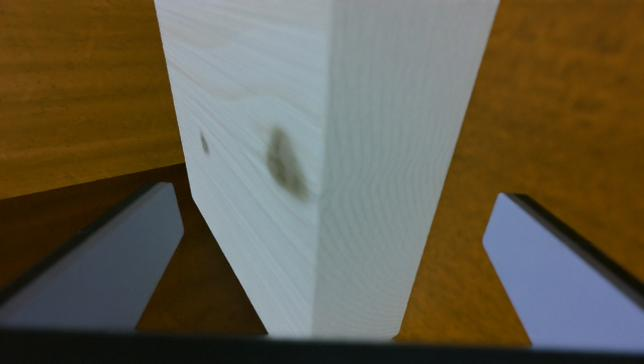

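move(joints={"torso_squat_rad": 0.2, "right_gripper_m": 0.06})

move(base={"x_m_s": -0.3, "for_s": 2.0})

move(joints={"torso_squat_rad": 0.2, "torso_yaw_rad": 0.5, "torso_pitch_rad": 0.3, "head_pan_rad": -0.5, "head_tilt_rad": 0.8}, cameras=["head_camera"])

Scene clock: 586.43 s.
Joint torques (N m): left_arm=[0.63 9.46 10.16 -6.27 0.05 -1.47 0.02] | right_arm=[1.17 -17.23 0.3 -0.68 0.62 -1.7 -0.24]
External joint torques (N m): left_arm=[0 -1.86 1.06 0.27 -0.07 -0.18 0.05] | right_arm=[1.98 -1.12 1.19 0.5 0.17 -0.2 -0.29]
Wrist force (N): left_arm=[-3.1 -2.9 -2.6] | right_arm=[-4.4 1.4 -2.1]
Wrist torque (N m): left_arm=[-0.03 -0.03 0.12] | right_arm=[-0.18 -0.12 0.07]
Wrist force, peak (N): left_arm=[-4.1 -4.0 -2.4] | right_arm=[-5.0 1.6 -2.4]
move: done
base_odometry: x=+0.467 y=-0.367 heading=+0.070
lidar_m: 0.19 0.21 0.29 4.49 2.09 1.55 1.49 1.57 2.18 3.99 0.30 0.21
base_status: not commanded
joint_positions: torso_squat_rad=+0.200 torso_shift_rad=+0.200 torso_pitch_rad=+0.500 torso_yaw_rad=+1.400 left_shoulder_pitch_rad=+0.600 left_shoulder_roll_rad=+0.350 left_shoulder_yaw_rad=+0.041 left_elbow_rad=-2.000 left_forearm_roll_rad=+0.010 left_wrist_pitch_rad=-0.019 left_hand_roll_rad=+0.045 left_gripper_m=+0.099 right_shoulder_pitch_rad=-0.273 right_shoulder_roll_rad=-1.912 right_shoulder_yaw_rad=+1.848 right_elbow_rad=-1.705 right_forearm_roll_rad=-1.561 right_wrist_pitch_rad=-1.017 right_hand_roll_rad=+0.352 right_gripper_m=+0.060 head_pan_rad=-0.520 head_tilt_rad=+0.800
joint_status: all done
wheel_motors_off: 0
motor_effort: left_wheel=-9(10) right_wheel=+12(13)
chest: x=+0.0568 y=+0.0001 z=+1.2244 quat_wxyz=(+0.741, +0.159, +0.189, +0.624) (m; base frame)
left_hand: x=-0.3209 y=+0.4007 z=+1.1507 quat_wxyz=(+0.709, +0.605, -0.240, +0.272) (m; base frame)
right_hand: x=+0.4956 y=+0.0904 z=+0.7327 quat_wxyz=(+0.613, +0.334, -0.319, +0.641) (m; base frame)
pictures: none

Scene clock: 589.53 s.
Joint torques (N m): left_arm=[0.35 9.71 10.26 -6.42 0.15 -1.47 -0.11] | right_arm=[0.3 -16.66 -0.12 -0.82 0.31 -1.63 -0.26]
External joint torques (N m): left_arm=[-0.28 -1.61 1.16 0.12 0.03 -0.18 -0.09] | right_arm=[1.1 -0.55 0.77 0.36 -0.14 -0.13 -0.3]
Wrist force (N): left_arm=[-3.0 -3.0 -2.4] | right_arm=[-4.2 1.1 -2.0]
Wrist torque (N m): left_arm=[0.00 -0.02 0.11] | right_arm=[-0.17 -0.07 0.03]
Wrist force, peak (N): left_arm=[-3.1 -4.2 -2.6] | right_arm=[-5.1 1.0 -2.3]
move: done
base_odometry: x=-0.132 y=-0.409 heading=+0.069
lidar_m: 0.81 0.82 1.99 3.31 1.26 0.93 0.88 0.95 1.30 3.71 2.33 0.84
base_status: done (sent for 2 of 2 s)
joint_positions: torso_squat_rad=+0.200 torso_shift_rad=+0.200 torso_pitch_rad=+0.500 torso_yaw_rad=+1.400 left_shoulder_pitch_rad=+0.600 left_shoulder_roll_rad=+0.350 left_shoulder_yaw_rad=+0.041 left_elbow_rad=-2.000 left_forearm_roll_rad=+0.010 left_wrist_pitch_rad=-0.019 left_hand_roll_rad=+0.045 left_gripper_m=+0.099 right_shoulder_pitch_rad=-0.273 right_shoulder_roll_rad=-1.912 right_shoulder_yaw_rad=+1.849 right_elbow_rad=-1.705 right_forearm_roll_rad=-1.561 right_wrist_pitch_rad=-1.017 right_hand_roll_rad=+0.352 right_gripper_m=+0.060 head_pan_rad=-0.520 head_tilt_rad=+0.800
joint_status: not commanded
wheel_motors_off: 0
motor_effort: left_wheel=-14(29) right_wheel=+15(32)
chest: x=+0.0567 y=+0.0001 z=+1.2244 quat_wxyz=(+0.741, +0.159, +0.189, +0.624) (m; base frame)
left_hand: x=-0.3209 y=+0.4007 z=+1.1507 quat_wxyz=(+0.709, +0.605, -0.240, +0.272) (m; base frame)
right_hand: x=+0.4956 y=+0.0903 z=+0.7328 quat_wxyz=(+0.613, +0.334, -0.319, +0.641) (m; base frame)
pictures: none

Scene clock: 591.80 s.
Joint torques (N m): left_arm=[3.45 5.83 6.73 -7.95 0.15 -1.84 -0.06] | right_arm=[1.63 -20.06 1.03 2.1 -0.34 -1.39 -0.25]
External joint torques (N m): left_arm=[-0.28 -1.33 0.84 0.04 0.06 -0.21 -0.02] | right_arm=[0.41 -0.04 -0.1 0.16 -0.19 -0.04 -0.28]
Wrist force (N): left_arm=[-4.4 -1.0 -3.3] | right_arm=[-3.4 2.5 -2.7]
Wrist torque (N m): left_arm=[-0.21 -0.09 0.15] | right_arm=[-0.25 -0.07 0.07]
Wrist force, peak (N): left_arm=[-5.3 -1.8 -3.8] | right_arm=[-4.2 2.3 -2.7]
move: done
base_odometry: x=-0.132 y=-0.409 heading=+0.069
lidar_m: 0.80 0.84 2.00 3.31 1.26 0.92 0.88 0.95 1.32 3.70 2.32 0.84
base_status: not commanded
joint_positions: torso_squat_rad=+0.200 torso_shift_rad=+0.200 torso_pitch_rad=+0.300 torso_yaw_rad=+0.500 left_shoulder_pitch_rad=+0.600 left_shoulder_roll_rad=+0.350 left_shoulder_yaw_rad=+0.041 left_elbow_rad=-2.000 left_forearm_roll_rad=+0.010 left_wrist_pitch_rad=-0.019 left_hand_roll_rad=+0.045 left_gripper_m=+0.099 right_shoulder_pitch_rad=-0.272 right_shoulder_roll_rad=-1.913 right_shoulder_yaw_rad=+1.849 right_elbow_rad=-1.705 right_forearm_roll_rad=-1.561 right_wrist_pitch_rad=-1.017 right_hand_roll_rad=+0.352 right_gripper_m=+0.060 head_pan_rad=-0.500 head_tilt_rad=+0.800
joint_status: all done
wheel_motors_off: 0
motor_effort: left_wheel=-14(16) right_wheel=+14(18)
chest: x=-0.0002 y=+0.0001 z=+1.2485 quat_wxyz=(+0.958, +0.037, +0.145, +0.245) (m; base frame)
left_hand: x=+0.0511 y=+0.4810 z=+0.9754 quat_wxyz=(+0.825, +0.301, -0.475, +0.055) (m; base frame)
right_hand: x=+0.3707 y=-0.4303 z=+0.9025 quat_wxyz=(+0.834, +0.010, -0.366, +0.413) (m; base frame)
pictures: head_camera
camera_calibration:
head_camera: T_world_to_cam=[[-0.0135897, -0.999503, -0.0284327, 0.0515375], [-0.863726, 0.0260605, -0.503287, 0.839808], [0.503778, 0.0177185, -0.863652, 1.14438], [0, 0, 0, 1]] pos_world=[0.149553, 0.00934943, 1.41247]

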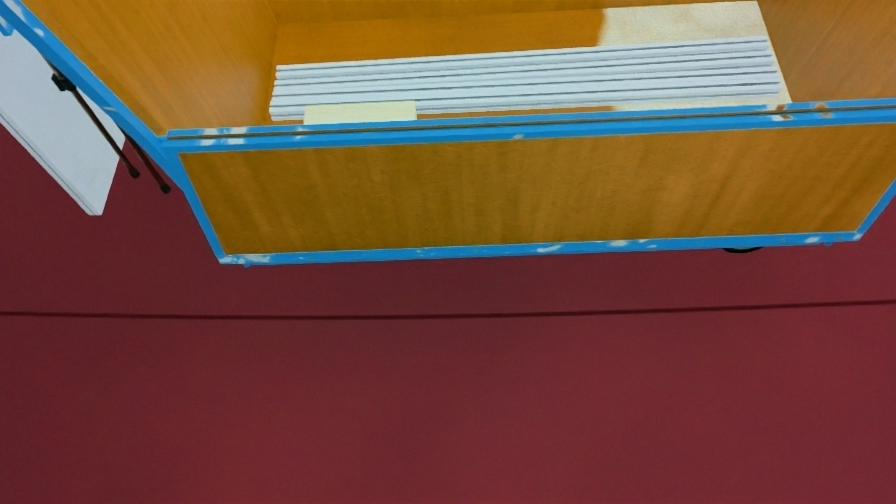

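move(joints={"torso_squat_rad": 0.5, "torso_yaw_rad": 0.0, "torso_pitch_rad": 0.0, "torso_shift_rad": 0.0})

move(joints={"right_shoulder_pitch_rad": -0.694, "right_shoulder_roll_rad": -0.28, "right_shoulder_yaw_rad": 0.134, "right_elbow_rad": -2.158, "right_forearm_roll_rad": -0.134, "right_wrist_pitch_rad": 1.9, "right_hand_roll_rad": -0.437}, min_time_s=3)

move(joints={"torso_yaw_rad": 0.9, "right_shoulder_pitch_rad": -0.387, "right_shoulder_roll_rad": -1.243, "right_shoulder_yaw_rad": 1.279, "right_elbow_rad": -1.757, "right_forearm_roll_rad": -1.17, "right_wrist_pitch_rad": -0.279, "right_hand_roll_rad": 0.1}, min_time_s=3, cameras=["head_camera"])

move(joints={"torso_yaw_rad": 1.4, "right_shoulder_pitch_rad": -0.255, "right_shoulder_roll_rad": -1.656, "right_shoulder_yaw_rad": 1.77, "right_elbow_rad": -1.585, "right_forearm_roll_rad": -1.614, "right_wrist_pitch_rad": -1.221, "right_hand_roll_rad": -0.084}, min_time_s=2)

move(joints={"torso_pitch_rad": 0.5, "torso_shift_rad": 0.2, "torso_squat_rad": 0.3, "right_hand_roll_rad": 0.443}, min_time_s=2, cameras=["head_camera"])

Scene clock: 624.07 s.
Joint torques (N m): left_arm=[-1.12 4.54 5.06 -9.64 0.05 -1.99 -0.05] | right_arm=[-0.98 -20.36 -1.59 3.52 -0.57 -1.59 -0.36]
External joint torques (N m): left_arm=[0.18 -1.02 0.67 0.08 -0.02 -0.13 -0.01] | right_arm=[0.64 -0.09 0.09 0.2 -0.22 0.02 -0.39]
Wrist force (N): left_arm=[-5.1 -0.2 -2.4] | right_arm=[-4.1 3.4 -2.0]
Wrist torque (N m): left_arm=[-0.19 -0.10 0.13] | right_arm=[-0.26 -0.14 0.08]
Wrist force, peak (N): left_arm=[-5.2 -2.1 -3.8] | right_arm=[-4.5 4.4 -1.4]
move: done
base_odometry: x=-0.132 y=-0.409 heading=+0.069
lidar_m: 0.80 0.84 1.99 3.30 1.27 0.92 0.89 0.94 1.30 3.69 2.34 0.84
base_status: not commanded
joint_positions: torso_squat_rad=+0.500 torso_shift_rad=+0.000 torso_pitch_rad=+0.000 torso_yaw_rad=+0.000 left_shoulder_pitch_rad=+0.600 left_shoulder_roll_rad=+0.350 left_shoulder_yaw_rad=+0.041 left_elbow_rad=-2.000 left_forearm_roll_rad=+0.010 left_wrist_pitch_rad=-0.019 left_hand_roll_rad=+0.045 left_gripper_m=+0.099 right_shoulder_pitch_rad=-0.272 right_shoulder_roll_rad=-1.913 right_shoulder_yaw_rad=+1.849 right_elbow_rad=-1.705 right_forearm_roll_rad=-1.561 right_wrist_pitch_rad=-1.017 right_hand_roll_rad=+0.352 right_gripper_m=+0.060 head_pan_rad=-0.500 head_tilt_rad=+0.800
joint_status: all done
wheel_motors_off: 0
motor_effort: left_wheel=-15(17) right_wheel=+17(22)
chest: x=-0.2281 y=+0.0001 z=+1.2042 quat_wxyz=(+1.000, +0.000, +0.000, +0.000) (m; base frame)
left_hand: x=+0.1164 y=+0.3599 z=+0.9586 quat_wxyz=(+0.746, +0.134, -0.646, -0.088) (m; base frame)
right_hand: x=-0.0337 y=-0.5965 z=+0.9834 quat_wxyz=(+0.847, -0.171, -0.458, +0.207) (m; base frame)
pictures: none

Scene clock: 627.37 s.
Joint torques (N m): left_arm=[-1.15 4.24 5 -9.78 -0.17 -2.1 -0.06] | right_arm=[-18.5 -3.16 -4.78 -5.84 0.53 -1.49 -0.04]
External joint torques (N m): left_arm=[0.15 -1.31 0.61 -0.07 -0.24 -0.24 -0.02] | right_arm=[-1.85 0.82 -1.32 -0.78 -0.14 -0.11 -0.08]
Wrist force (N): left_arm=[-5.1 -0.8 -2.3] | right_arm=[-4.6 1.0 -2.1]
Wrist torque (N m): left_arm=[-0.13 -0.13 0.15] | right_arm=[-0.16 -0.17 0.03]
Wrist force, peak (N): left_arm=[-6.0 -0.5 -2.1] | right_arm=[-4.6 2.1 -3.8]
move: done
base_odometry: x=-0.132 y=-0.409 heading=+0.069
lidar_m: 0.80 0.84 2.00 3.30 1.25 0.91 0.88 0.96 1.32 3.72 2.32 0.84
base_status: not commanded
joint_positions: torso_squat_rad=+0.500 torso_shift_rad=+0.000 torso_pitch_rad=+0.000 torso_yaw_rad=+0.000 left_shoulder_pitch_rad=+0.600 left_shoulder_roll_rad=+0.350 left_shoulder_yaw_rad=+0.041 left_elbow_rad=-2.000 left_forearm_roll_rad=+0.010 left_wrist_pitch_rad=-0.019 left_hand_roll_rad=+0.045 left_gripper_m=+0.099 right_shoulder_pitch_rad=-0.694 right_shoulder_roll_rad=-0.280 right_shoulder_yaw_rad=+0.134 right_elbow_rad=-2.158 right_forearm_roll_rad=-0.134 right_wrist_pitch_rad=+1.900 right_hand_roll_rad=-0.437 right_gripper_m=+0.060 head_pan_rad=-0.500 head_tilt_rad=+0.800
joint_status: all done
wheel_motors_off: 0
motor_effort: left_wheel=-17(17) right_wheel=+17(20)
chest: x=-0.2281 y=+0.0001 z=+1.2042 quat_wxyz=(+1.000, +0.000, +0.000, +0.000) (m; base frame)
left_hand: x=+0.1164 y=+0.3599 z=+0.9586 quat_wxyz=(+0.746, +0.134, -0.646, -0.088) (m; base frame)
right_hand: x=+0.2521 y=-0.1586 z=+1.1673 quat_wxyz=(+0.900, +0.006, -0.435, +0.003) (m; base frame)
pictures: none

Scene clock: 630.67 s.
Joint torques (N m): left_arm=[-1.41 4.05 4.86 -9.69 -0.01 -2.13 -0.05] | right_arm=[-9.84 -12.94 -6.75 -3.39 0.21 -1.77 0.17]
External joint torques (N m): left_arm=[-0.11 -1.5 0.48 0.03 -0.08 -0.27 -0.01] | right_arm=[0.57 -0.41 0.83 -0.12 -0.04 -0.08 0.13]
Wrist force (N): left_arm=[-5.2 -0.1 -1.8] | right_arm=[-4.5 0.5 -1.3]
Wrist torque (N m): left_arm=[-0.22 -0.16 0.14] | right_arm=[-0.13 -0.10 -0.17]
Wrist force, peak (N): left_arm=[-6.0 -0.5 -2.4] | right_arm=[-5.8 0.4 -1.6]
move: done
base_odometry: x=-0.132 y=-0.409 heading=+0.069
lidar_m: 0.80 0.83 1.99 3.30 1.26 0.92 0.89 0.93 1.31 3.71 2.33 0.85
base_status: not commanded
joint_positions: torso_squat_rad=+0.500 torso_shift_rad=+0.000 torso_pitch_rad=+0.000 torso_yaw_rad=+0.900 left_shoulder_pitch_rad=+0.600 left_shoulder_roll_rad=+0.350 left_shoulder_yaw_rad=+0.041 left_elbow_rad=-2.000 left_forearm_roll_rad=+0.010 left_wrist_pitch_rad=-0.019 left_hand_roll_rad=+0.045 left_gripper_m=+0.099 right_shoulder_pitch_rad=-0.387 right_shoulder_roll_rad=-1.243 right_shoulder_yaw_rad=+1.279 right_elbow_rad=-1.757 right_forearm_roll_rad=-1.170 right_wrist_pitch_rad=-0.279 right_hand_roll_rad=+0.100 right_gripper_m=+0.060 head_pan_rad=-0.500 head_tilt_rad=+0.800
joint_status: all done
wheel_motors_off: 0
motor_effort: left_wheel=-17(17) right_wheel=+19(19)
chest: x=-0.2280 y=+0.0001 z=+1.2042 quat_wxyz=(+0.900, +0.000, +0.000, +0.435) (m; base frame)
left_hand: x=-0.2958 y=+0.4935 z=+0.9585 quat_wxyz=(+0.710, +0.402, -0.524, +0.245) (m; base frame)
right_hand: x=+0.1698 y=+0.1539 z=+0.8878 quat_wxyz=(+0.600, +0.392, -0.336, +0.611) (m; base frame)
pictures: head_camera
camera_calibration:
head_camera: T_world_to_cam=[[0.385059, -0.922366, -0.0311615, 0.141334], [-0.633057, -0.239411, -0.736153, 0.95386], [0.671542, 0.303189, -0.676097, 1.0333], [0, 0, 0, 1]] pos_world=[-0.144481, 0.0454395, 1.4052]

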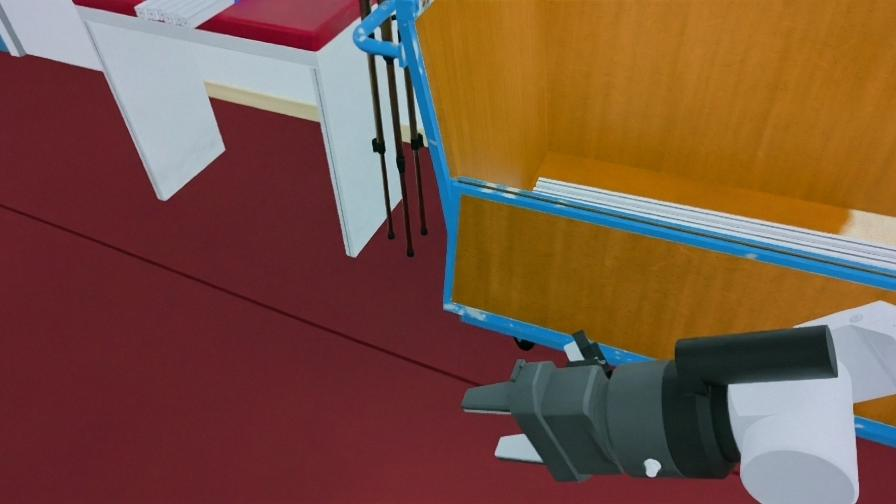

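Scene clock: 632.97 s.
Joint torques (N m): left_arm=[-1.49 4.11 5.14 -9.74 -0.06 -2.08 -0.04] | right_arm=[-2.17 -20.55 -1.41 3.07 -0.36 -1.96 -0.12]
External joint torques (N m): left_arm=[-0.2 -1.44 0.75 -0.02 -0.13 -0.22 0.01] | right_arm=[1.27 -0.7 1 0.82 -0.24 -0.14 -0.17]
Wrist force (N): left_arm=[-4.8 -1.0 -2.2] | right_arm=[-5.6 0.9 -0.3]
Wrist torque (N m): left_arm=[-0.08 -0.10 0.14] | right_arm=[-0.17 -0.21 0.00]
Wrist force, peak (N): left_arm=[-5.5 -0.2 -3.2] | right_arm=[-5.9 1.0 -0.5]
move: done
base_odometry: x=-0.132 y=-0.409 heading=+0.069
lidar_m: 0.80 0.83 2.00 3.29 1.27 0.93 0.89 0.95 1.31 3.71 2.32 0.85
base_status: not commanded
joint_positions: torso_squat_rad=+0.500 torso_shift_rad=+0.000 torso_pitch_rad=+0.000 torso_yaw_rad=+1.400 left_shoulder_pitch_rad=+0.600 left_shoulder_roll_rad=+0.350 left_shoulder_yaw_rad=+0.041 left_elbow_rad=-2.000 left_forearm_roll_rad=+0.010 left_wrist_pitch_rad=-0.019 left_hand_roll_rad=+0.045 left_gripper_m=+0.099 right_shoulder_pitch_rad=-0.255 right_shoulder_roll_rad=-1.656 right_shoulder_yaw_rad=+1.770 right_elbow_rad=-1.585 right_forearm_roll_rad=-1.614 right_wrist_pitch_rad=-1.221 right_hand_roll_rad=-0.084 right_gripper_m=+0.060 head_pan_rad=-0.500 head_tilt_rad=+0.800
joint_status: all done
wheel_motors_off: 0
motor_effort: left_wheel=-16(17) right_wheel=+17(18)
chest: x=-0.2280 y=+0.0001 z=+1.2042 quat_wxyz=(+0.765, +0.000, +0.000, +0.644) (m; base frame)
left_hand: x=-0.5241 y=+0.4006 z=+0.9585 quat_wxyz=(+0.627, +0.519, -0.408, +0.413) (m; base frame)
right_hand: x=+0.3544 y=+0.1572 z=+0.9576 quat_wxyz=(+0.617, +0.382, -0.452, +0.518) (m; base frame)
pictures: none

Scene clock: 635.47 s.
Joint torques (N m): left_arm=[0.2 9.64 10.32 -6.4 -0.01 -1.47 -0.11] | right_arm=[-0.94 -14.3 -0.89 -1.95 0.59 -1.84 0.31]
External joint torques (N m): left_arm=[-0.42 -1.68 1.22 0.13 -0.13 -0.19 -0.09] | right_arm=[1.46 -0.85 0.82 0.2 -0.14 -0.2 0.26]
Wrist force (N): left_arm=[-3.6 -3.4 -2.0] | right_arm=[-5.1 1.1 -0.6]
Wrist torque (N m): left_arm=[0.02 -0.05 0.12] | right_arm=[-0.18 -0.16 -0.16]
Wrist force, peak (N): left_arm=[-5.3 -1.0 -2.7] | right_arm=[-6.1 0.9 -0.4]
move: done
base_odometry: x=-0.132 y=-0.409 heading=+0.069
lidar_m: 0.80 0.83 2.00 3.30 1.24 0.92 0.88 0.94 1.32 3.69 2.34 0.84
base_status: not commanded
joint_positions: torso_squat_rad=+0.300 torso_shift_rad=+0.200 torso_pitch_rad=+0.500 torso_yaw_rad=+1.400 left_shoulder_pitch_rad=+0.600 left_shoulder_roll_rad=+0.350 left_shoulder_yaw_rad=+0.041 left_elbow_rad=-2.000 left_forearm_roll_rad=+0.010 left_wrist_pitch_rad=-0.019 left_hand_roll_rad=+0.045 left_gripper_m=+0.099 right_shoulder_pitch_rad=-0.255 right_shoulder_roll_rad=-1.656 right_shoulder_yaw_rad=+1.770 right_elbow_rad=-1.585 right_forearm_roll_rad=-1.614 right_wrist_pitch_rad=-1.221 right_hand_roll_rad=+0.443 right_gripper_m=+0.060 head_pan_rad=-0.500 head_tilt_rad=+0.800
joint_status: all done
wheel_motors_off: 0
motor_effort: left_wheel=-15(18) right_wheel=+14(20)
chest: x=+0.0533 y=+0.0001 z=+1.2074 quat_wxyz=(+0.741, +0.159, +0.189, +0.624) (m; base frame)
left_hand: x=-0.3243 y=+0.4006 z=+1.1338 quat_wxyz=(+0.709, +0.605, -0.240, +0.272) (m; base frame)
right_hand: x=+0.4461 y=+0.1571 z=+0.7116 quat_wxyz=(+0.580, +0.407, -0.405, +0.578) (m; base frame)
pictures: head_camera
camera_calibration:
head_camera: T_world_to_cam=[[0.669522, -0.624873, -0.401589, 0.465159], [-0.739923, -0.513585, -0.434447, 0.775765], [0.0652244, 0.588017, -0.806215, 1.03585], [0, 0, 0, 1]] pos_world=[0.195009, 0.0799882, 1.35895]

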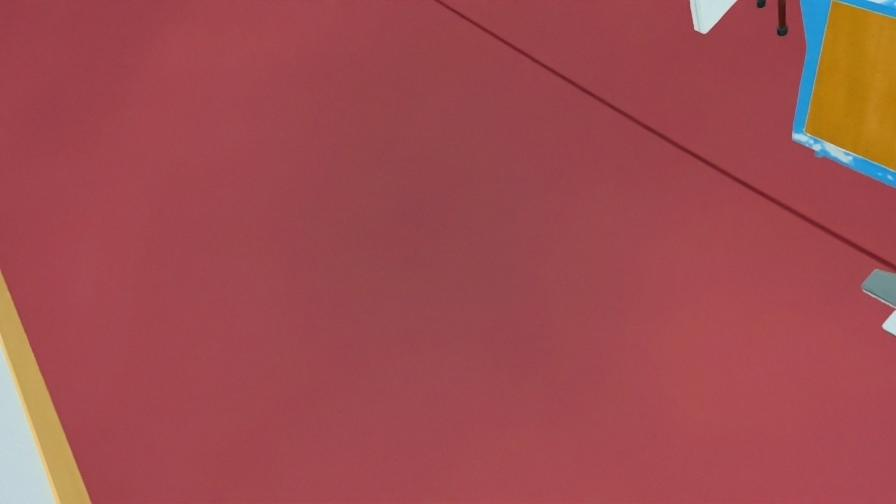

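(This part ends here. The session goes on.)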